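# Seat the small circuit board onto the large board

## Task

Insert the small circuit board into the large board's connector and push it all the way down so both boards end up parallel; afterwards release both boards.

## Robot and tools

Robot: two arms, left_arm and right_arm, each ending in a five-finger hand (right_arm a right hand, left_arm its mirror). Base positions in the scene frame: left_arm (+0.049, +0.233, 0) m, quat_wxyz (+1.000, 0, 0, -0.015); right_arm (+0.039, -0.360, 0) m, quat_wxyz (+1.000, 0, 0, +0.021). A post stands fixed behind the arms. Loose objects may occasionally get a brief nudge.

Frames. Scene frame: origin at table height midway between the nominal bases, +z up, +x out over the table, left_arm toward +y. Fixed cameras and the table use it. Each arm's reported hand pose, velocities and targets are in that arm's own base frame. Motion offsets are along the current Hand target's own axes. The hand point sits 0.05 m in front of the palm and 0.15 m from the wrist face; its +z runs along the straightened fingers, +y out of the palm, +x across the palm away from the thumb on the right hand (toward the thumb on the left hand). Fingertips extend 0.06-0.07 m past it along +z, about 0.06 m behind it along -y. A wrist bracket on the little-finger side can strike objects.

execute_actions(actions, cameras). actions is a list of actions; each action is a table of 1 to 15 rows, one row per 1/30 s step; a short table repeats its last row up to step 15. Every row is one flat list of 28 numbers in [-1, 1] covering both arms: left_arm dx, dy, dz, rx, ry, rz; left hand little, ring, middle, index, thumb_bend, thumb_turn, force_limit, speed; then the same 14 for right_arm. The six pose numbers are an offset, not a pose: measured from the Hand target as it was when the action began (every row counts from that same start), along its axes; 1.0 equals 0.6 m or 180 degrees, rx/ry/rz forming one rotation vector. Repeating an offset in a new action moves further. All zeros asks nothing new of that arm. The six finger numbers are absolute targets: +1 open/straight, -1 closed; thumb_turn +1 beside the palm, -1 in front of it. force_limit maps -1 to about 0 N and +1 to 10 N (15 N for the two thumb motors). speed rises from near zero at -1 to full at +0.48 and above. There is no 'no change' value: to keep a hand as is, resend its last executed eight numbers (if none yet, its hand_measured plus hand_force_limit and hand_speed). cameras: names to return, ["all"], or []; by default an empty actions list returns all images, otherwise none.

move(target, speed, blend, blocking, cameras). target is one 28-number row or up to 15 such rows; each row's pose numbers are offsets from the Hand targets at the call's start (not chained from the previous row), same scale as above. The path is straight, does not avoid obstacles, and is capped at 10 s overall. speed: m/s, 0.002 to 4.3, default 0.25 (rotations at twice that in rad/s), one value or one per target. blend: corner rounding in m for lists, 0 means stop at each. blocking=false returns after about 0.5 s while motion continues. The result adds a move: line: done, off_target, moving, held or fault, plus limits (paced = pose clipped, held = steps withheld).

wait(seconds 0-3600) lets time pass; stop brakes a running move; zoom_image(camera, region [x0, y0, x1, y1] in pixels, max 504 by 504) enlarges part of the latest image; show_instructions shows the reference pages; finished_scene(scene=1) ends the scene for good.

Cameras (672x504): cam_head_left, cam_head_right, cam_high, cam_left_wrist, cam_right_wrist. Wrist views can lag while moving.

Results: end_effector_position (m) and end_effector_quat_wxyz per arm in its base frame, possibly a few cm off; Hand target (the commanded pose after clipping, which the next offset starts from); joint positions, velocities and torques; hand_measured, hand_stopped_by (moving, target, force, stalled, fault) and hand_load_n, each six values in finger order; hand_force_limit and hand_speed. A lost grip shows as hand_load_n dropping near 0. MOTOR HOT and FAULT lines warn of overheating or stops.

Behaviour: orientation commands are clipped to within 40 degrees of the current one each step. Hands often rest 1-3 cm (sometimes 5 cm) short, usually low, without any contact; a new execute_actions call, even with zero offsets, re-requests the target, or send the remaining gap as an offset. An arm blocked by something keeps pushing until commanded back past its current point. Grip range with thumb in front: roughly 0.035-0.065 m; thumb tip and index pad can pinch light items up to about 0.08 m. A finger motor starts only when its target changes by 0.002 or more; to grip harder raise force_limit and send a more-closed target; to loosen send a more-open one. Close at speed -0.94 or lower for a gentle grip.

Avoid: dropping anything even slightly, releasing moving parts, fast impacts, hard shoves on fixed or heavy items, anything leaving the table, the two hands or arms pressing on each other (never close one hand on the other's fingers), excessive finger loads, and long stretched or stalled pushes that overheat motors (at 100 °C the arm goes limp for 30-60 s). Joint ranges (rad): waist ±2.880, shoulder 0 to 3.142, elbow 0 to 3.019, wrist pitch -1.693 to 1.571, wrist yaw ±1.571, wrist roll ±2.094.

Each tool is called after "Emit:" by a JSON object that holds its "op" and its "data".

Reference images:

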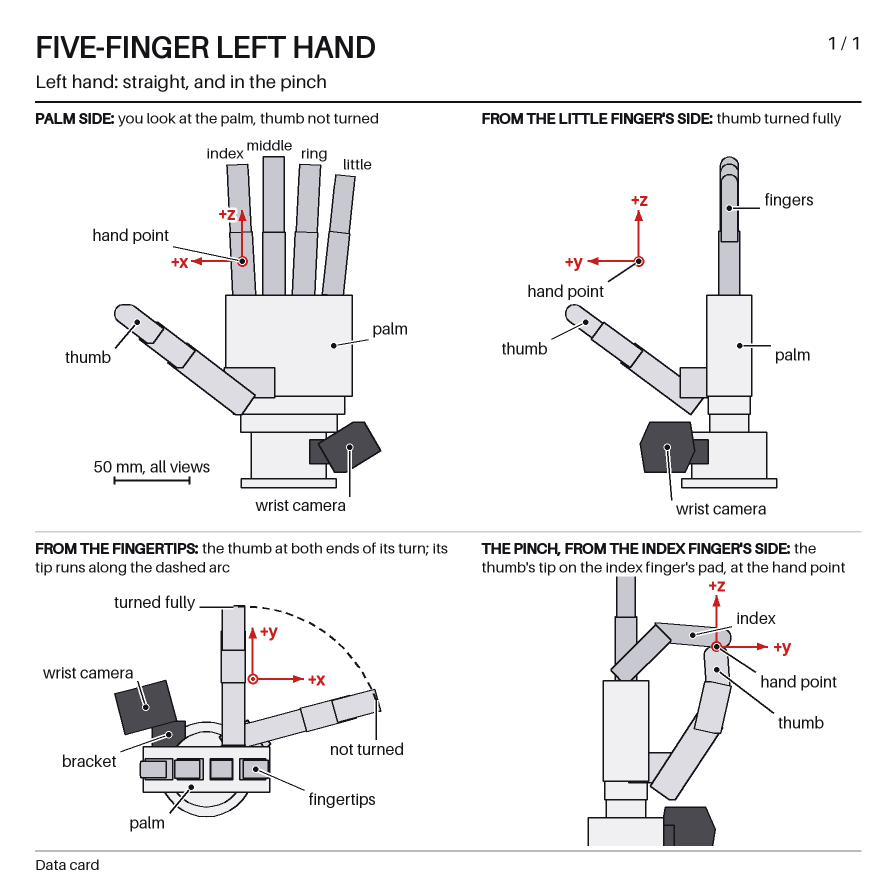

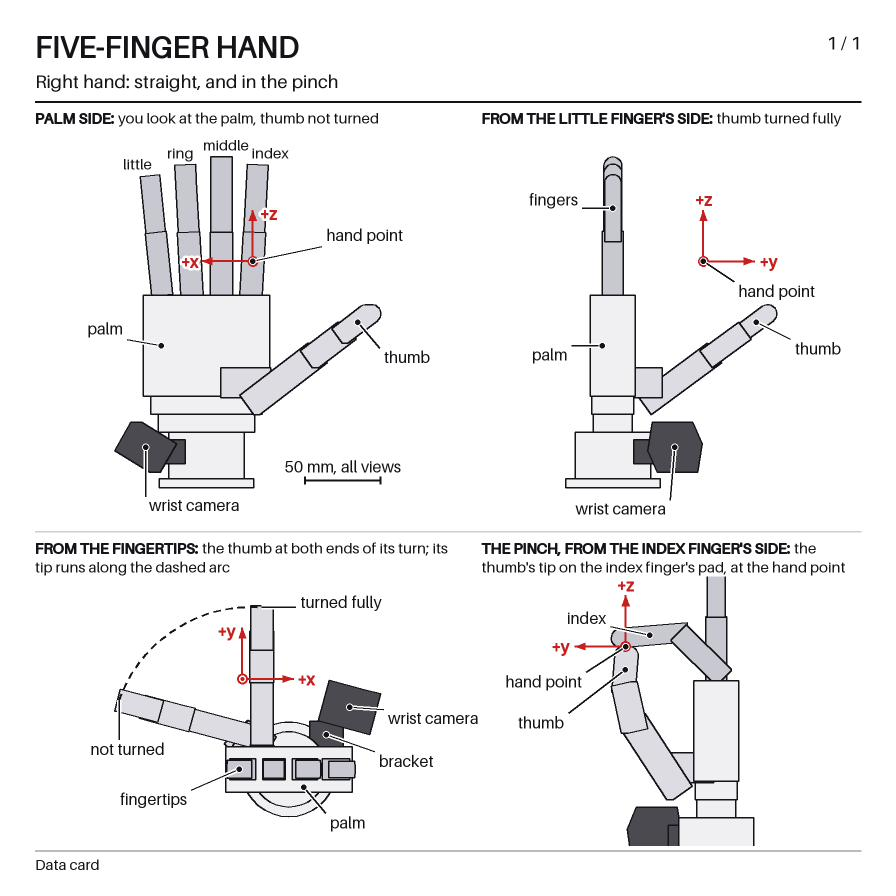

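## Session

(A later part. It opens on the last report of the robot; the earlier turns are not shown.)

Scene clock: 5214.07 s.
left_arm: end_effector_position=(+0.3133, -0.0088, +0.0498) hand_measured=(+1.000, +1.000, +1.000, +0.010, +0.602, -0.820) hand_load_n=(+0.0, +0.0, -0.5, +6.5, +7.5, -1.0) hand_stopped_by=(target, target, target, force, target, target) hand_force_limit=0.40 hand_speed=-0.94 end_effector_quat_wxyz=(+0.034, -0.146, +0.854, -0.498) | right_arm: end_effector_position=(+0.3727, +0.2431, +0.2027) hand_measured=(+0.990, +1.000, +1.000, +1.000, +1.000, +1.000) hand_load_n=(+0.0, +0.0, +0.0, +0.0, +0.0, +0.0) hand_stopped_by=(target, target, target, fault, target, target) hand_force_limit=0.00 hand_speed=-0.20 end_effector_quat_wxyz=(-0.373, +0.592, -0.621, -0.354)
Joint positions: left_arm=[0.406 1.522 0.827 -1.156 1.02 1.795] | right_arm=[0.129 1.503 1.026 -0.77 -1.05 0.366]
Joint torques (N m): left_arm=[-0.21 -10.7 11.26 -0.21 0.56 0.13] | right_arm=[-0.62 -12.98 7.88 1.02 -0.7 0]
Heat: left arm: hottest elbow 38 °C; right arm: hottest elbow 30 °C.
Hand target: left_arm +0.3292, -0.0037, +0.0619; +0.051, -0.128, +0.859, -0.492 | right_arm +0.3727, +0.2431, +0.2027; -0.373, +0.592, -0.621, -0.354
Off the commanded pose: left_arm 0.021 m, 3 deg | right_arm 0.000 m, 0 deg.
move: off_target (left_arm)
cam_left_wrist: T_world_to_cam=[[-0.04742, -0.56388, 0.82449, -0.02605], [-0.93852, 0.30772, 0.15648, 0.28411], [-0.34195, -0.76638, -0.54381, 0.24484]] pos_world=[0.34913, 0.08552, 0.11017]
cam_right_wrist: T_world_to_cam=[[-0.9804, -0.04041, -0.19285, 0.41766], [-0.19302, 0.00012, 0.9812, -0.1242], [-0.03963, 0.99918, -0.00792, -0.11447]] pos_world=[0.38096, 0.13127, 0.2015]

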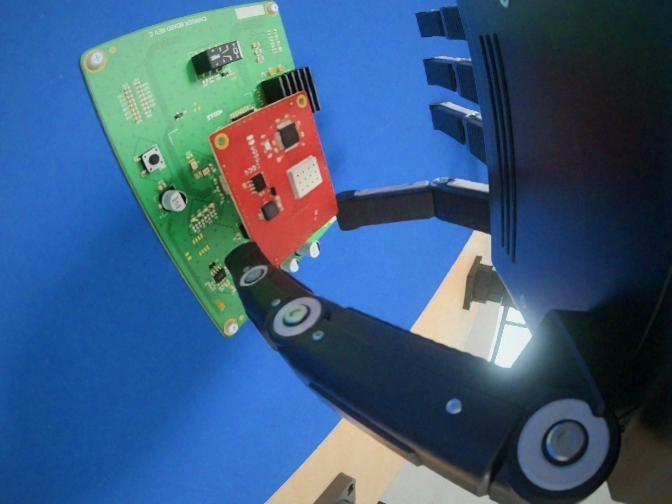

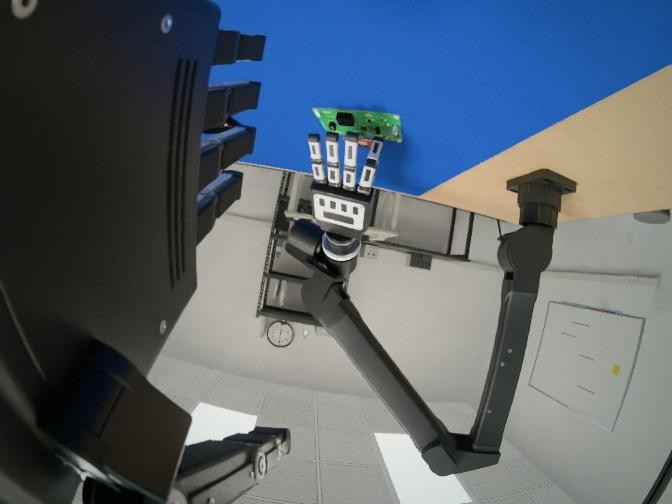

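Emit:
{"op": "move", "data": {"target": [0.03704,0.02382,0.02006,0.00302,0.01184,-0.01967,1,1,1,-0.05,0.6,-0.82,0.4,-0.94,0,0,0,0,0,0,0.99,1,1,1,1,1,0,-0.2], "speed": 0.03}}

Scene clock: 5290.47 s.
left_arm: end_effector_position=(+0.3134, -0.0087, +0.0498) hand_measured=(+1.000, +1.000, +1.000, +0.010, +0.602, -0.820) hand_load_n=(+0.0, +0.0, +0.0, +6.5, +7.0, -1.0) hand_stopped_by=(target, target, target, force, target, target) hand_force_limit=0.40 hand_speed=-0.94 end_effector_quat_wxyz=(+0.034, -0.145, +0.854, -0.498) | right_arm: end_effector_position=(+0.3727, +0.2431, +0.2027) hand_measured=(+0.990, +1.000, +1.000, +1.000, +1.000, +1.000) hand_load_n=(+0.0, +0.0, +0.0, +0.0, +0.0, +0.0) hand_stopped_by=(target, target, target, fault, target, target) hand_force_limit=0.00 hand_speed=-0.20 end_effector_quat_wxyz=(-0.373, +0.592, -0.621, -0.354)
Joint positions: left_arm=[0.406 1.522 0.827 -1.156 1.02 1.797] | right_arm=[0.129 1.503 1.026 -0.77 -1.05 0.366]
Joint torques (N m): left_arm=[-0.5 -8.53 7.08 -0.31 0.61 0.13] | right_arm=[-0.56 -13.16 7.9 0.98 -0.69 -0.01]
Heat: left arm: hottest elbow 38 °C; right arm: hottest elbow 30 °C.
Hand target: left_arm +0.3080, -0.0128, +0.0443; +0.021, -0.145, +0.854, -0.500 | right_arm +0.3727, +0.2431, +0.2027; -0.373, +0.592, -0.621, -0.354
Off the commanded pose: left_arm 0.009 m, 2 deg | right_arm 0.000 m, 0 deg.
move: done

Emit:
{"op": "move", "data": {"target": [0.00878,0.0168,0.01145,0.00082,0.00318,-0.00531,1,1,1,-0.05,0.6,-0.82,0.4,-0.94,0,0,0,0,0,0,0.99,1,1,1,1,1,0,-0.2], "speed": 0.02}}

Scene clock: 5302.67 s.
left_arm: end_effector_position=(+0.3067, -0.0116, +0.0418) hand_measured=(+1.000, +1.000, +1.000, +0.010, +0.602, -0.820) hand_load_n=(+0.0, +0.0, +0.0, +6.5, +7.5, -1.0) hand_stopped_by=(target, target, target, force, target, target) hand_force_limit=0.40 hand_speed=-0.94 end_effector_quat_wxyz=(+0.020, -0.153, +0.852, -0.501) | right_arm: end_effector_position=(+0.3727, +0.2431, +0.2027) hand_measured=(+0.990, +1.000, +1.000, +1.000, +1.000, +1.000) hand_load_n=(+0.0, +0.0, +0.0, +0.0, +0.0, +0.0) hand_stopped_by=(target, target, target, fault, target, target) hand_force_limit=0.00 hand_speed=-0.20 end_effector_quat_wxyz=(-0.373, +0.592, -0.621, -0.354)
Joint positions: left_arm=[0.406 1.543 0.815 -1.156 1.02 1.798] | right_arm=[0.129 1.503 1.026 -0.77 -1.05 0.366]
Joint torques (N m): left_arm=[0.15 -8.41 6.15 0.55 0.5 0.12] | right_arm=[-0.73 -12.98 7.91 0.99 -0.69 0]
Heat: left arm: hottest elbow 37 °C; right arm: hottest elbow 30 °C.
Hand target: left_arm +0.3018, -0.0154, +0.0328; +0.012, -0.150, +0.852, -0.502 | right_arm +0.3727, +0.2431, +0.2027; -0.373, +0.592, -0.621, -0.354
Off the commanded pose: left_arm 0.011 m, 1 deg | right_arm 0.000 m, 0 deg.
move: off_target (left_arm)

Emit:
{"op": "move", "data": {"target": [-0.00862,0.00477,0.0031,0.00029,-0.00384,0.00634,1,1,1,-0.05,0.6,-0.82,0.4,-0.94,0,0,0,0,0,0,0.99,1,1,1,1,1,0,-0.2], "speed": 0.02, "cameras": ["cam_left_wrist","cam_right_wrist"]}}

Emit:
{"op": "zoom_image", "data": {"camera": "cam_left_wrist", "region": [210, 180, 350, 280]}}

Emit:
{"op": "zoom_image", "data": {"camera": "cam_left_wrist", "region": [190, 80, 330, 180]}}

Emit:
{"op": "zoom_image", "data": {"camera": "cam_right_wrist", "region": [335, 110, 395, 155]}}

Scene clock: 5321.83 s.
left_arm: end_effector_position=(+0.3125, -0.0092, +0.0383) hand_measured=(+1.000, +1.000, +1.000, +0.010, +0.602, -0.820) hand_load_n=(+0.0, +0.0, +0.0, +7.0, +7.0, -1.0) hand_stopped_by=(target, target, target, force, target, target) hand_force_limit=0.40 hand_speed=-0.94 end_effector_quat_wxyz=(+0.032, -0.146, +0.854, -0.498) | right_arm: end_effector_position=(+0.3727, +0.2431, +0.2027) hand_measured=(+0.990, +1.000, +1.000, +1.000, +1.000, +1.000) hand_load_n=(+0.0, +0.0, +0.0, +0.0, +0.0, +0.0) hand_stopped_by=(target, target, target, fault, target, target) hand_force_limit=0.00 hand_speed=-0.20 end_effector_quat_wxyz=(-0.373, +0.592, -0.621, -0.354)
Joint positions: left_arm=[0.405 1.547 0.815 -1.126 1.02 1.798] | right_arm=[0.129 1.503 1.026 -0.77 -1.05 0.366]
Joint torques (N m): left_arm=[0.26 -7.65 5.79 0.57 0.7 0.05] | right_arm=[-0.62 -13.1 7.92 1.01 -0.7 -0.01]
Heat: left arm: hottest elbow 36 °C; right arm: hottest elbow 30 °C.
Hand target: left_arm +0.3064, -0.0144, +0.0288; +0.022, -0.144, +0.853, -0.501 | right_arm +0.3727, +0.2431, +0.2027; -0.373, +0.592, -0.621, -0.354
Off the commanded pose: left_arm 0.012 m, 1 deg | right_arm 0.000 m, 0 deg.
move: off_target (left_arm)
cam_left_wrist: T_world_to_cam=[[-0.04595, -0.56235, 0.82562, -0.01732], [-0.93745, 0.30977, 0.15882, 0.28493], [-0.34506, -0.76668, -0.54141, 0.23885]] pos_world=[0.34874, 0.08512, 0.09837]
cam_right_wrist: T_world_to_cam=[[-0.9804, -0.04041, -0.19285, 0.41766], [-0.19302, 0.00012, 0.9812, -0.1242], [-0.03963, 0.99918, -0.00792, -0.11447]] pos_world=[0.38096, 0.13127, 0.2015]

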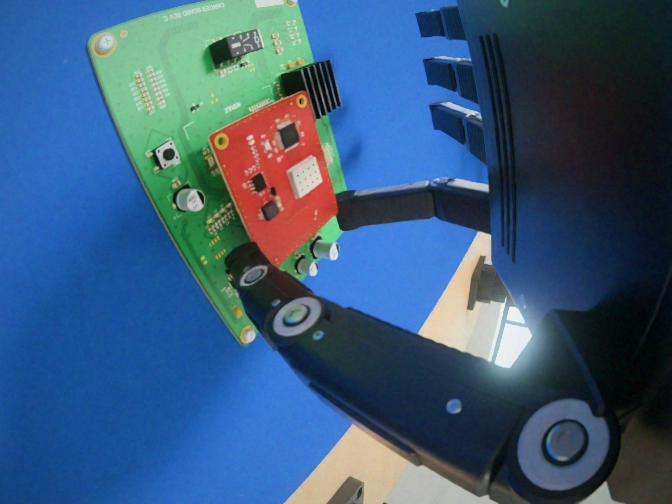

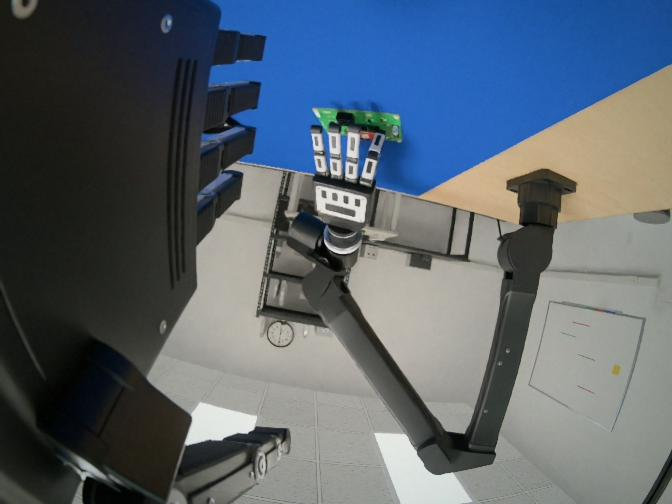

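Scaled by 3.600 from the camera's image (finer frame: 960x720).

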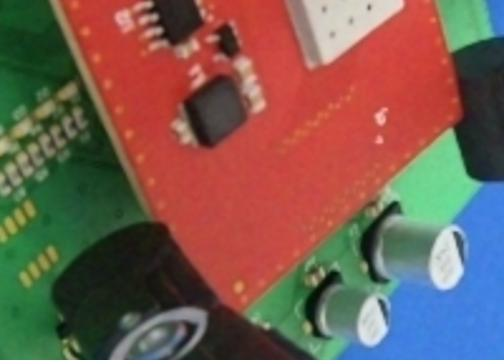

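Scaled by 3.600 from the camera's image (finer frame: 960x720).

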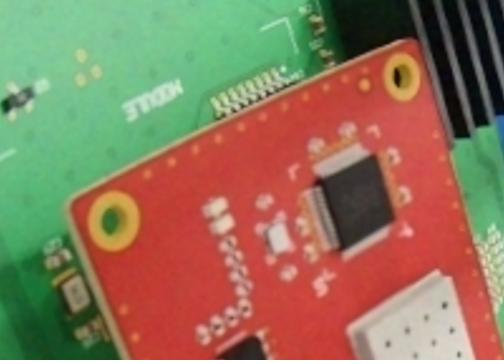

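Scaled by 8.400 from the camera's image (finer frame: 960x720).

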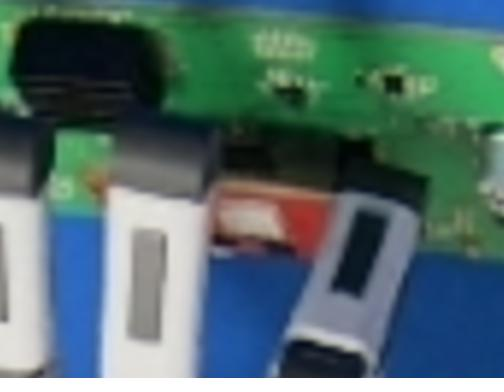

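Emit:
{"op": "wait", "data": {"seconds": 0, "cameras": ["cam_left_wrist","cam_right_wrist"]}}

Scene clock: 5353.60 s.
left_arm: end_effector_position=(+0.3126, -0.0092, +0.0383) hand_measured=(+1.000, +1.000, +1.000, +0.010, +0.602, -0.820) hand_load_n=(+0.0, +0.0, +0.0, +6.5, +7.5, -1.0) hand_stopped_by=(target, target, target, force, target, target) hand_force_limit=0.40 hand_speed=-0.94 end_effector_quat_wxyz=(+0.032, -0.146, +0.854, -0.498) | right_arm: end_effector_position=(+0.3727, +0.2431, +0.2027) hand_measured=(+0.990, +1.000, +1.000, +1.000, +1.000, +1.000) hand_load_n=(+0.0, +0.0, +0.0, +0.0, -0.5, -0.5) hand_stopped_by=(target, target, target, fault, target, target) hand_force_limit=0.00 hand_speed=-0.20 end_effector_quat_wxyz=(-0.373, +0.592, -0.621, -0.354)
Joint positions: left_arm=[0.405 1.547 0.815 -1.126 1.02 1.798] | right_arm=[0.129 1.503 1.026 -0.77 -1.05 0.366]
Joint torques (N m): left_arm=[-0.5 -8.53 6.05 0.43 0.64 0.11] | right_arm=[-0.56 -12.81 7.87 0.99 -0.7 -0.01]
Heat: left arm: hottest elbow 35 °C; right arm: hottest elbow 30 °C.
Hand target: left_arm +0.3064, -0.0144, +0.0288; +0.023, -0.144, +0.853, -0.501 | right_arm +0.3727, +0.2431, +0.2027; -0.373, +0.592, -0.621, -0.354
Off the commanded pose: left_arm 0.012 m, 1 deg | right_arm 0.000 m, 0 deg.
cam_left_wrist: T_world_to_cam=[[-0.04626, -0.56245, 0.82553, -0.01714], [-0.93751, 0.30976, 0.15851, 0.28495], [-0.34487, -0.76661, -0.54163, 0.23888]] pos_world=[0.34874, 0.08522, 0.09837]
cam_right_wrist: T_world_to_cam=[[-0.9804, -0.04041, -0.19285, 0.41766], [-0.19302, 0.00012, 0.9812, -0.1242], [-0.03963, 0.99918, -0.00792, -0.11447]] pos_world=[0.38096, 0.13127, 0.2015]

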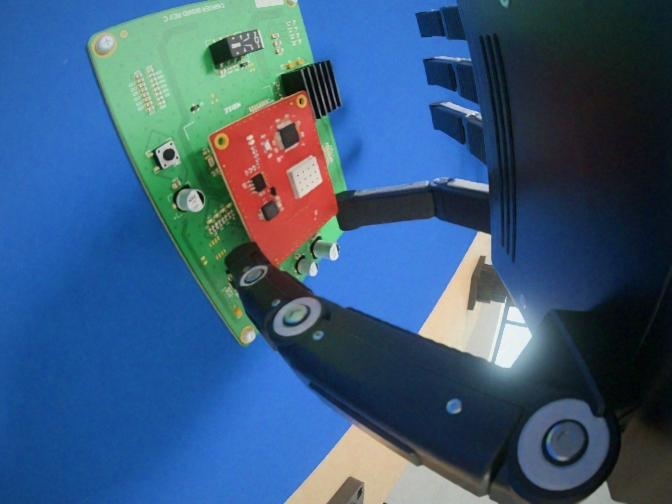

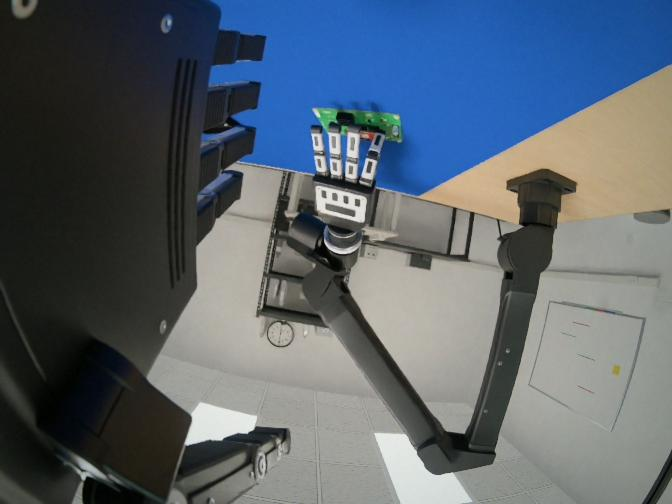

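Emit:
{"op": "zoom_image", "data": {"camera": "cam_left_wrist", "region": [190, 80, 350, 200]}}

Emit:
{"op": "zoom_image", "data": {"camera": "cam_left_wrist", "region": [200, 180, 360, 300]}}

Emit:
{"op": "zoom_image", "data": {"camera": "cam_left_wrist", "region": [210, 290, 290, 350]}}

Emit:
{"op": "zoom_image", "data": {"camera": "cam_left_wrist", "region": [80, 20, 160, 80]}}

Emit:
{"op": "zoom_image", "data": {"camera": "cam_right_wrist", "region": [300, 95, 420, 185]}}

Scaled by 3.150 from the camera's image (finer frame: 960x720).

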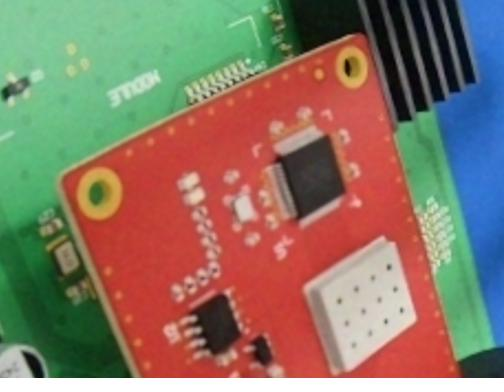

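Scaled by 3.150 from the camera's image (finer frame: 960x720).

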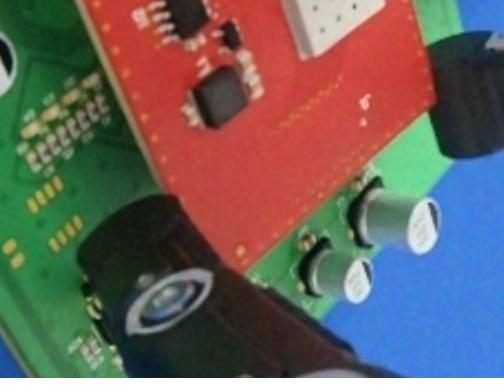

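Scaled by 6.300 from the camera's image (finer frame: 960x720).

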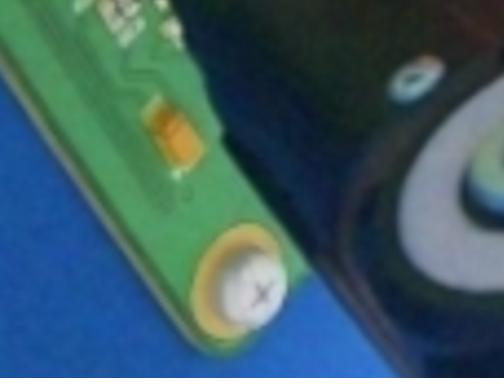

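Scaled by 6.300 from the camera's image (finer frame: 960x720).

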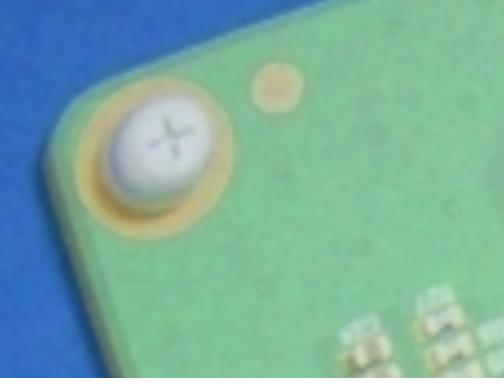

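Scaled by 4.200 from the camera's image (finer frame: 960x720).

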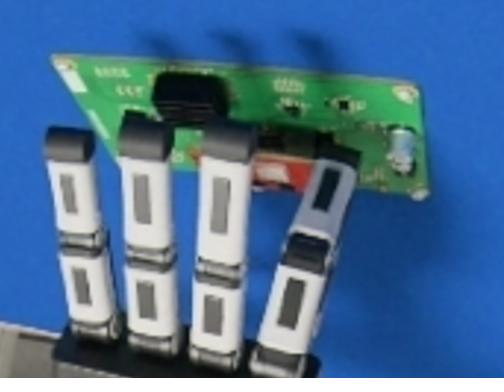

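Emit:
{"op": "move", "data": {"target": [0.0011,0.00226,0.00303,0.00125,-0.000135,0.000113,1,1,1,-0.05,0.6,-0.82,0.4,-0.94,0,0,0,0,0,0,0.99,1,1,1,1,1,0,-0.2], "speed": 0.03}}

Scene clock: 5420.80 s.
left_arm: end_effector_position=(+0.3120, -0.0104, +0.0361) hand_measured=(+1.000, +1.000, +1.000, +0.010, +0.602, -0.820) hand_load_n=(+0.0, -0.5, +0.0, +6.5, +7.0, -1.5) hand_stopped_by=(target, target, target, force, target, target) hand_force_limit=0.40 hand_speed=-0.94 end_effector_quat_wxyz=(+0.033, -0.145, +0.853, -0.500) | right_arm: end_effector_position=(+0.3727, +0.2431, +0.2027) hand_measured=(+0.990, +1.000, +1.000, +1.000, +1.000, +1.000) hand_load_n=(+0.0, +0.0, +0.0, +0.0, +0.0, -0.5) hand_stopped_by=(target, target, target, fault, target, target) hand_force_limit=0.00 hand_speed=-0.20 end_effector_quat_wxyz=(-0.373, +0.592, -0.621, -0.354)
Joint positions: left_arm=[0.405 1.55 0.809 -1.117 1.025 1.8] | right_arm=[0.129 1.503 1.026 -0.77 -1.05 0.366]
Joint torques (N m): left_arm=[-0.67 -8.18 5.85 0.58 0.65 0.11] | right_arm=[-0.32 -12.98 7.88 0.96 -0.73 0]
Heat: left arm: hottest elbow 33 °C; right arm: hottest elbow 30 °C.
Hand target: left_arm +0.3059, -0.0155, +0.0268; +0.023, -0.144, +0.852, -0.503 | right_arm +0.3727, +0.2431, +0.2027; -0.373, +0.592, -0.621, -0.354
Off the commanded pose: left_arm 0.012 m, 1 deg | right_arm 0.000 m, 0 deg.
move: off_target (left_arm)

Emit:
{"op": "wait", "data": {"seconds": 0, "cameras": ["cam_left_wrist","cam_right_wrist","cam_head_left"]}}

Emit:
{"op": "zoom_image", "data": {"camera": "cam_left_wrist", "region": [200, 200, 360, 320]}}

Emit:
{"op": "zoom_image", "data": {"camera": "cam_left_wrist", "region": [190, 70, 350, 190]}}

Emit:
{"op": "zoom_image", "data": {"camera": "cam_right_wrist", "region": [300, 95, 420, 185]}}

Emit:
{"op": "zoom_image", "data": {"camera": "cam_left_wrist", "region": [210, 290, 290, 350]}}

Scene clock: 5426.40 s.
left_arm: end_effector_position=(+0.3120, -0.0104, +0.0361) hand_measured=(+1.000, +1.000, +1.000, +0.010, +0.602, -0.820) hand_load_n=(+0.0, +0.0, +0.0, +7.0, +7.0, -1.0) hand_stopped_by=(target, target, target, force, target, target) hand_force_limit=0.40 hand_speed=-0.94 end_effector_quat_wxyz=(+0.033, -0.145, +0.853, -0.500) | right_arm: end_effector_position=(+0.3727, +0.2431, +0.2027) hand_measured=(+0.990, +1.000, +1.000, +1.000, +1.000, +1.000) hand_load_n=(+0.0, +0.0, +0.0, +0.0, +0.0, +0.0) hand_stopped_by=(target, target, target, fault, target, target) hand_force_limit=0.00 hand_speed=-0.20 end_effector_quat_wxyz=(-0.373, +0.592, -0.621, -0.354)
Joint positions: left_arm=[0.405 1.55 0.809 -1.117 1.025 1.8] | right_arm=[0.129 1.503 1.026 -0.77 -1.05 0.366]
Joint torques (N m): left_arm=[-0.03 -8.7 6.02 0.61 0.66 0.12] | right_arm=[-0.44 -12.86 7.9 0.99 -0.7 -0.01]
Heat: left arm: hottest elbow 33 °C; right arm: hottest elbow 30 °C.
Hand target: left_arm +0.3059, -0.0155, +0.0268; +0.023, -0.144, +0.852, -0.503 | right_arm +0.3727, +0.2431, +0.2027; -0.373, +0.592, -0.621, -0.354
Off the commanded pose: left_arm 0.012 m, 1 deg | right_arm 0.000 m, 0 deg.
cam_left_wrist: T_world_to_cam=[[-0.0488, -0.55906, 0.82769, -0.01528], [-0.93802, 0.31034, 0.1543, 0.28544], [-0.34313, -0.76886, -0.53955, 0.23586]] pos_world=[0.34793, 0.08423, 0.09586]
cam_right_wrist: T_world_to_cam=[[-0.9804, -0.04041, -0.19285, 0.41766], [-0.19302, 0.00012, 0.9812, -0.1242], [-0.03963, 0.99918, -0.00792, -0.11447]] pos_world=[0.38096, 0.13127, 0.2015]
Images, in order (width x height): cam_head_left 672x504, cam_left_wrist 672x504, cam_right_wrist 672x504.

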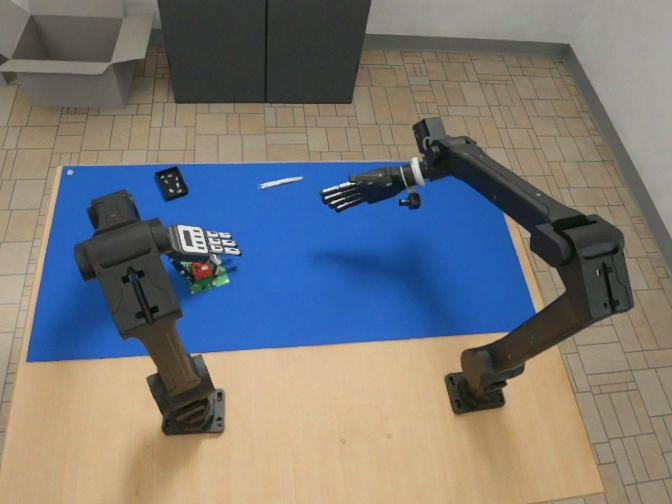

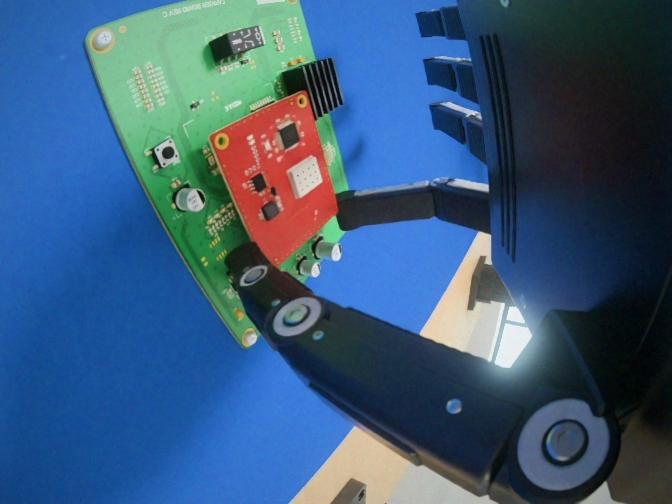

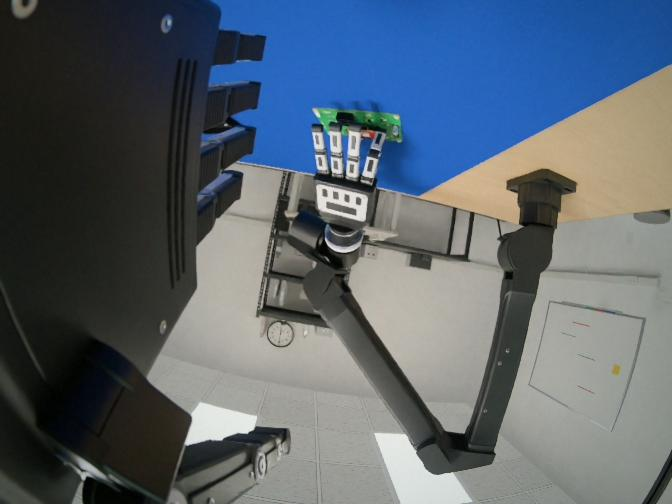

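Scaled by 3.150 from the camera's image (finer frame: 960x720).

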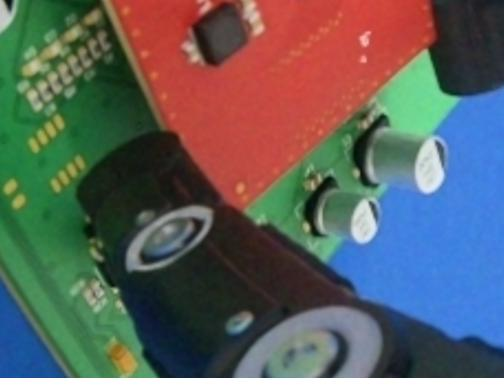

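Scaled by 3.150 from the camera's image (finer frame: 960x720).

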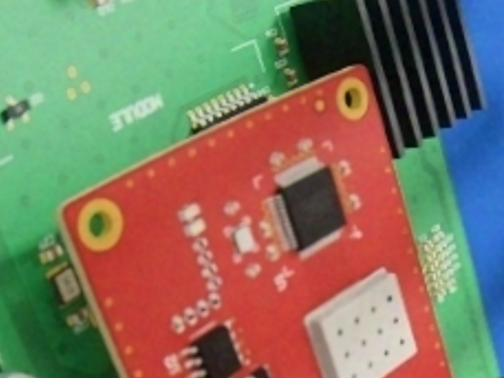

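Scaled by 4.200 from the camera's image (finer frame: 960x720).

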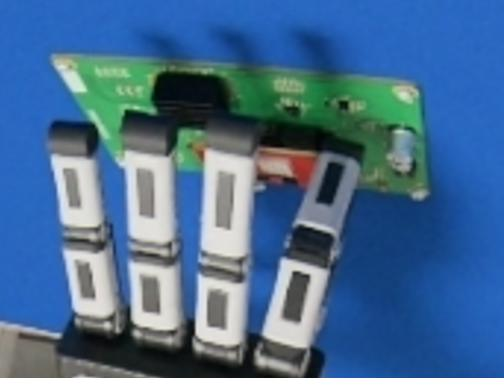

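Scaled by 6.300 from the camera's image (finer frame: 960x720).

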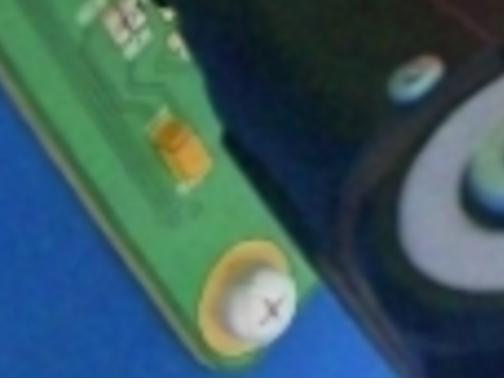

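Emit:
{"op": "zoom_image", "data": {"camera": "cam_right_wrist", "region": [335, 115, 395, 160]}}

Scaled by 8.400 from the camera's image (finer frame: 960x720).

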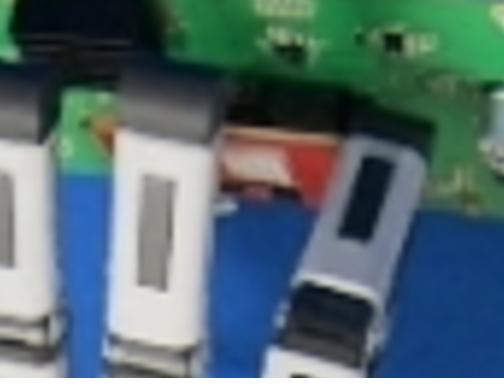

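Emit:
{"op": "zoom_image", "data": {"camera": "cam_left_wrist", "region": [185, 105, 245, 150]}}

Emit:
{"op": "zoom_image", "data": {"camera": "cam_left_wrist", "region": [255, 65, 335, 125]}}

Emit:
{"op": "zoom_image", "data": {"camera": "cam_left_wrist", "region": [80, 20, 160, 80]}}

Emit:
{"op": "zoom_image", "data": {"camera": "cam_left_wrist", "region": [280, 200, 360, 260]}}

Scaled by 8.400 from the camera's image (finer frame: 960x720).

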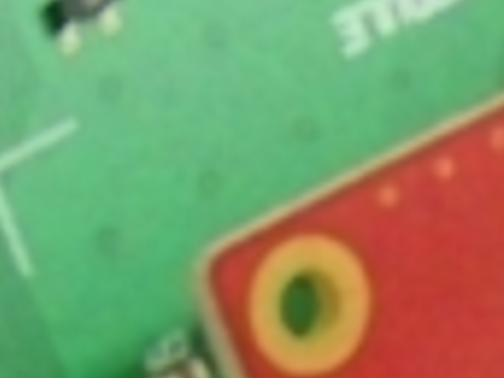

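Scaled by 6.300 from the camera's image (finer frame: 960x720).

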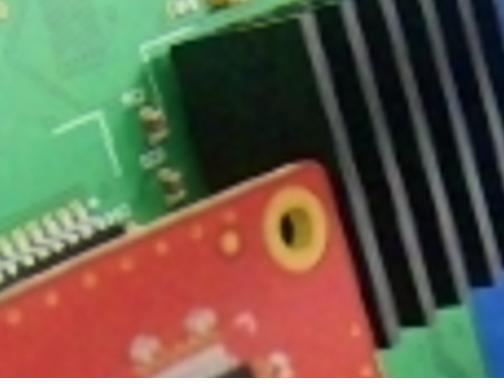

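Scaled by 6.300 from the camera's image (finer frame: 960x720).

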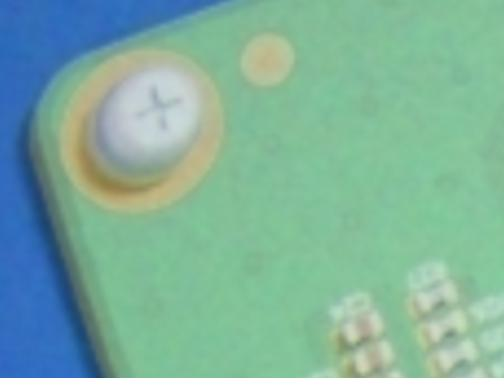

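Scaled by 6.300 from the camera's image (finer frame: 960x720).

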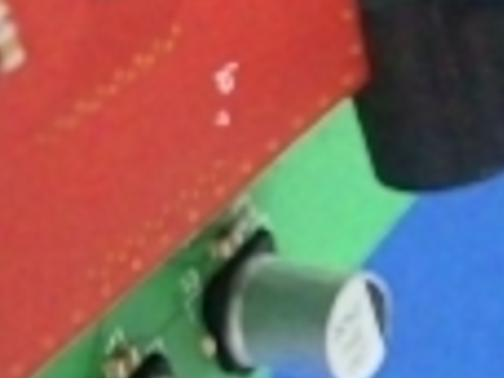

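Emit:
{"op": "move", "data": {"target": [-0.00205,0.00405,0.00208,0,0,0,1,1,1,-0.05,0.6,-0.82,0.4,-0.94,0,0,0,0,0,0,0.99,1,1,1,1,1,0,-0.2], "speed": 0.03, "cameras": ["cam_left_wrist","cam_right_wrist"]}}

Emit:
{"op": "zoom_image", "data": {"camera": "cam_left_wrist", "region": [180, 100, 240, 145]}}

Emit:
{"op": "zoom_image", "data": {"camera": "cam_left_wrist", "region": [255, 65, 335, 125]}}

Emit:
{"op": "zoom_image", "data": {"camera": "cam_left_wrist", "region": [280, 200, 360, 260]}}

Emit:
{"op": "zoom_image", "data": {"camera": "cam_right_wrist", "region": [335, 115, 395, 160]}}

Scene clock: 5607.60 s.
left_arm: end_effector_position=(+0.3123, -0.0105, +0.0351) hand_measured=(+1.000, +1.000, +1.000, +0.010, +0.602, -0.820) hand_load_n=(+0.0, +0.0, +0.0, +6.5, +7.5, -1.0) hand_stopped_by=(target, target, target, force, target, target) hand_force_limit=0.40 hand_speed=-0.94 end_effector_quat_wxyz=(+0.033, -0.146, +0.853, -0.501) | right_arm: end_effector_position=(+0.3727, +0.2431, +0.2027) hand_measured=(+0.990, +1.000, +1.000, +1.000, +1.000, +1.000) hand_load_n=(+0.0, +0.0, +0.0, +0.0, +0.0, +0.0) hand_stopped_by=(target, target, target, fault, target, target) hand_force_limit=0.00 hand_speed=-0.20 end_effector_quat_wxyz=(-0.373, +0.592, -0.621, -0.354)
Joint positions: left_arm=[0.405 1.553 0.809 -1.115 1.026 1.8] | right_arm=[0.129 1.503 1.026 -0.77 -1.05 0.366]
Joint torques (N m): left_arm=[-0.85 -8.23 5.98 0.88 0.61 0.07] | right_arm=[-0.44 -12.98 7.84 0.99 -0.7 0]
Heat: left arm: hottest elbow 32 °C; right arm: hottest elbow 30 °C.
Hand target: left_arm +0.3067, -0.0151, +0.0239; +0.023, -0.144, +0.852, -0.503 | right_arm +0.3727, +0.2431, +0.2027; -0.373, +0.592, -0.621, -0.354
Off the commanded pose: left_arm 0.013 m, 1 deg | right_arm 0.000 m, 0 deg.
move: off_target (left_arm)
cam_left_wrist: T_world_to_cam=[[-0.04813, -0.55789, 0.82852, -0.01484], [-0.93805, 0.3102, 0.15438, 0.28589], [-0.34313, -0.76977, -0.53826, 0.23538]] pos_world=[0.34823, 0.08423, 0.09486]
cam_right_wrist: T_world_to_cam=[[-0.9804, -0.04041, -0.19285, 0.41766], [-0.19302, 0.00012, 0.9812, -0.1242], [-0.03963, 0.99918, -0.00792, -0.11447]] pos_world=[0.38096, 0.13127, 0.2015]

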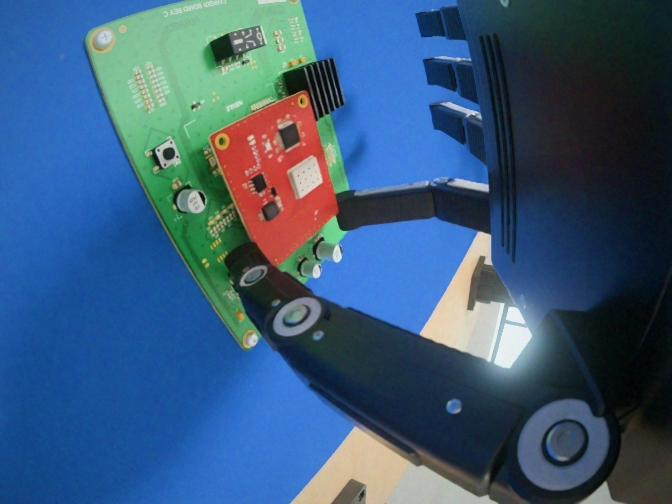

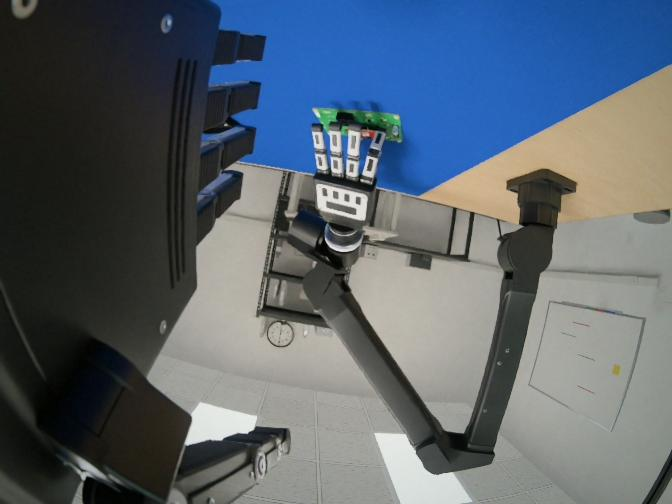

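Scaled by 8.400 from the camera's image (finer frame: 960x720).

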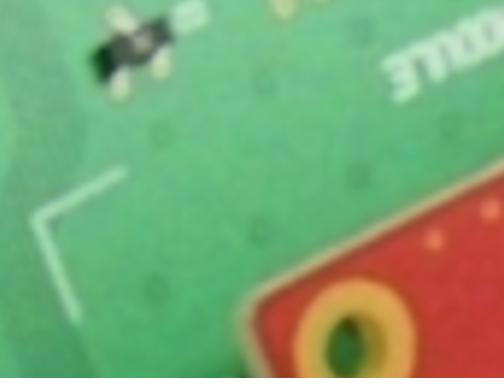

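Scaled by 6.300 from the camera's image (finer frame: 960x720).

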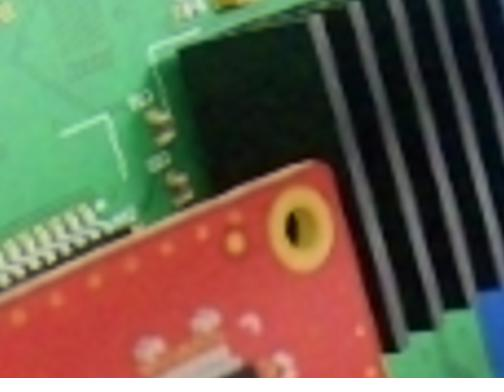

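Scaled by 6.300 from the camera's image (finer frame: 960x720).

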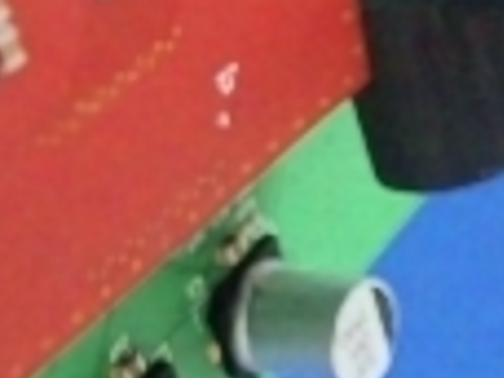

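Scaled by 8.400 from the camera's image (finer frame: 960x720).

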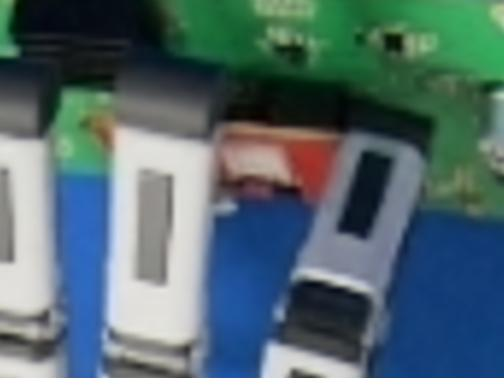

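Emit:
{"op": "move", "data": {"target": [-0.00053,0.00432,0.00247,0,0,0,1,1,1,-0.05,0.6,-0.82,0.4,-0.94,0,0,0,0,0,0,0.99,1,1,1,1,1,0,-0.2], "speed": 0.02}}

Scene clock: 5728.07 s.
left_arm: end_effector_position=(+0.3137, -0.0102, +0.0343) hand_measured=(+1.000, +1.000, +1.000, +0.010, +0.602, -0.820) hand_load_n=(+0.0, +0.0, +0.0, +6.0, +7.5, -0.5) hand_stopped_by=(target, target, target, force, target, target) hand_force_limit=0.40 hand_speed=-0.94 end_effector_quat_wxyz=(+0.035, -0.145, +0.853, -0.501) | right_arm: end_effector_position=(+0.3727, +0.2431, +0.2027) hand_measured=(+0.990, +1.000, +1.000, +1.000, +1.000, +1.000) hand_load_n=(+0.0, +0.0, +0.0, +0.0, +0.0, +0.0) hand_stopped_by=(target, target, target, fault, target, target) hand_force_limit=0.00 hand_speed=-0.20 end_effector_quat_wxyz=(-0.373, +0.592, -0.621, -0.354)
Joint positions: left_arm=[0.405 1.555 0.809 -1.107 1.029 1.8] | right_arm=[0.129 1.503 1.026 -0.77 -1.05 0.366]
Joint torques (N m): left_arm=[0.15 -7.41 5.67 0.8 0.6 0.05] | right_arm=[-0.62 -12.86 7.88 0.99 -0.69 -0.02]
Heat: left arm: hottest elbow 32 °C; right arm: hottest elbow 30 °C.
Hand target: left_arm +0.3067, -0.0151, +0.0209; +0.023, -0.144, +0.852, -0.503 | right_arm +0.3727, +0.2431, +0.2027; -0.373, +0.592, -0.621, -0.354
Off the commanded pose: left_arm 0.016 m, 1 deg | right_arm 0.000 m, 0 deg.
move: off_target (left_arm)

Emit:
{"op": "wait", "data": {"seconds": 0, "cameras": ["cam_left_wrist","cam_right_wrist"]}}

Emit:
{"op": "zoom_image", "data": {"camera": "cam_left_wrist", "region": [180, 100, 240, 145]}}

Emit:
{"op": "zoom_image", "data": {"camera": "cam_left_wrist", "region": [255, 65, 335, 125]}}

Emit:
{"op": "zoom_image", "data": {"camera": "cam_left_wrist", "region": [280, 200, 360, 260]}}

Emit:
{"op": "zoom_image", "data": {"camera": "cam_right_wrist", "region": [335, 115, 395, 160]}}

Scene clock: 5736.23 s.
left_arm: end_effector_position=(+0.3137, -0.0102, +0.0343) hand_measured=(+1.000, +1.000, +1.000, +0.010, +0.602, -0.820) hand_load_n=(+0.0, +0.0, +0.0, +6.0, +7.5, -0.5) hand_stopped_by=(target, target, target, force, target, target) hand_force_limit=0.40 hand_speed=-0.94 end_effector_quat_wxyz=(+0.035, -0.145, +0.853, -0.501) | right_arm: end_effector_position=(+0.3727, +0.2431, +0.2027) hand_measured=(+0.990, +1.000, +1.000, +1.000, +1.000, +1.000) hand_load_n=(+0.0, +0.0, +0.0, +0.0, -0.5, -0.5) hand_stopped_by=(target, target, target, fault, target, target) hand_force_limit=0.00 hand_speed=-0.20 end_effector_quat_wxyz=(-0.373, +0.592, -0.621, -0.354)
Joint positions: left_arm=[0.405 1.555 0.809 -1.107 1.029 1.8] | right_arm=[0.129 1.503 1.026 -0.77 -1.05 0.366]
Joint torques (N m): left_arm=[-1.2 -6.89 5.41 0.77 0.54 0.09] | right_arm=[-0.5 -12.86 7.87 0.99 -0.72 0]
Heat: left arm: hottest elbow 32 °C; right arm: hottest elbow 30 °C.
Hand target: left_arm +0.3067, -0.0151, +0.0209; +0.023, -0.144, +0.852, -0.503 | right_arm +0.3727, +0.2431, +0.2027; -0.373, +0.592, -0.621, -0.354
Off the commanded pose: left_arm 0.016 m, 1 deg | right_arm 0.000 m, 0 deg.
cam_left_wrist: T_world_to_cam=[[-0.05226, -0.55788, 0.82828, -0.0125], [-0.93905, 0.30965, 0.14931, 0.28782], [-0.33977, -0.76999, -0.54006, 0.23458]] pos_world=[0.34932, 0.08453, 0.09406]
cam_right_wrist: T_world_to_cam=[[-0.9804, -0.04041, -0.19285, 0.41766], [-0.19302, 0.00012, 0.9812, -0.1242], [-0.03963, 0.99918, -0.00792, -0.11447]] pos_world=[0.38096, 0.13127, 0.2015]

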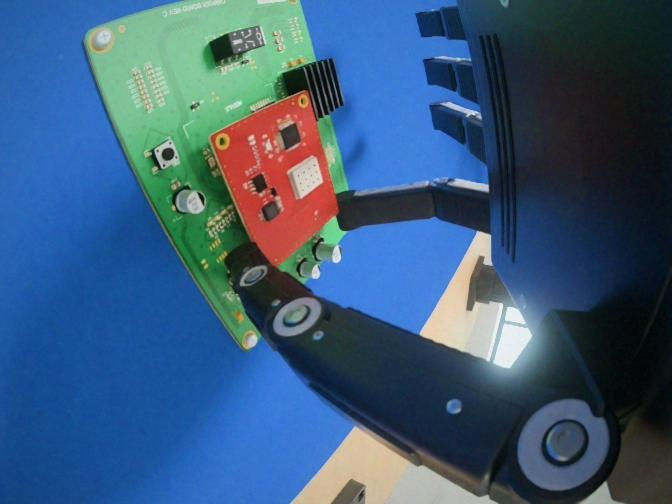

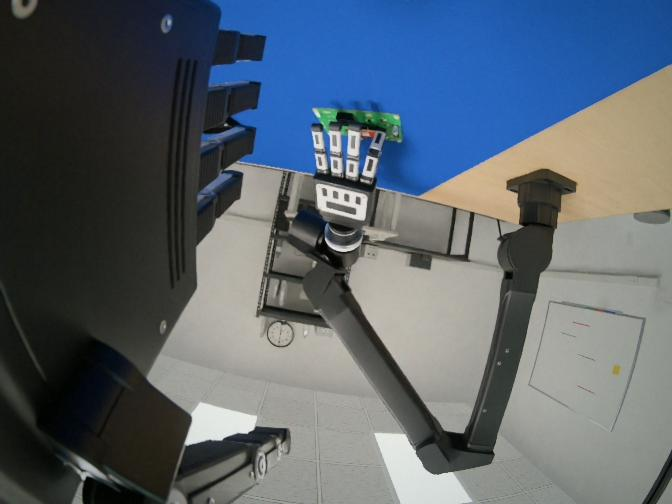

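Scaled by 8.400 from the camera's image (finer frame: 960x720).

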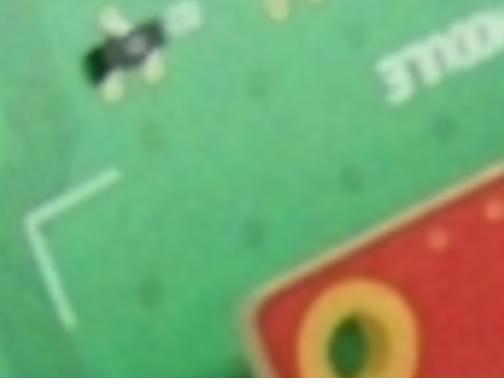

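Scaled by 6.300 from the camera's image (finer frame: 960x720).

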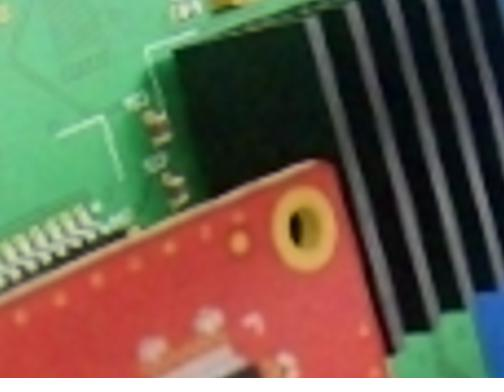

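Scaled by 6.300 from the camera's image (finer frame: 960x720).

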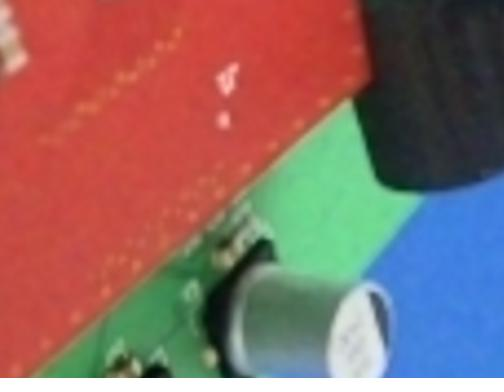

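Scaled by 8.400 from the camera's image (finer frame: 960x720).

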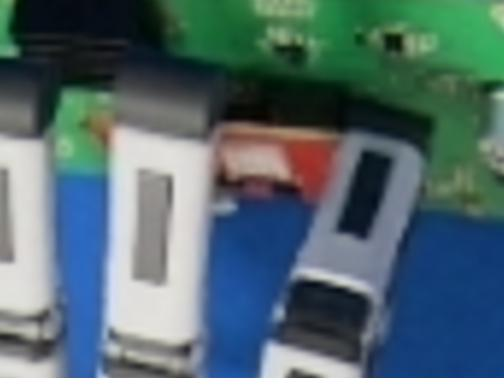

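Emit:
{"op": "zoom_image", "data": {"camera": "cam_left_wrist", "region": [210, 290, 290, 350]}}

Emit:
{"op": "zoom_image", "data": {"camera": "cam_right_wrist", "region": [300, 95, 420, 185]}}

Emit:
{"op": "zoom_image", "data": {"camera": "cam_left_wrist", "region": [80, 20, 160, 80]}}

Scaled by 6.300 from the camera's image (finer frame: 960x720).

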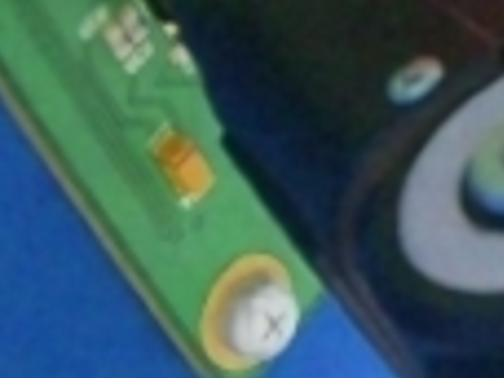

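Scaled by 4.200 from the camera's image (finer frame: 960x720).

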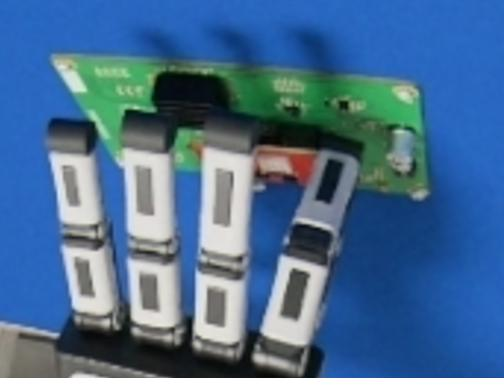

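Scaled by 6.300 from the camera's image (finer frame: 960x720).

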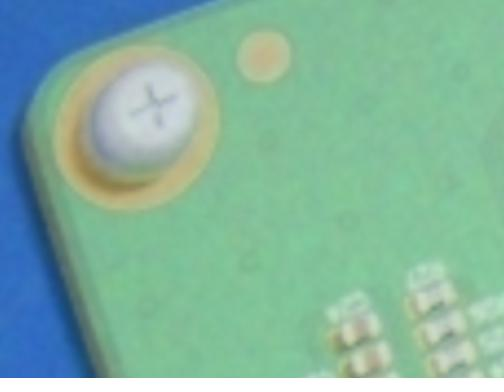

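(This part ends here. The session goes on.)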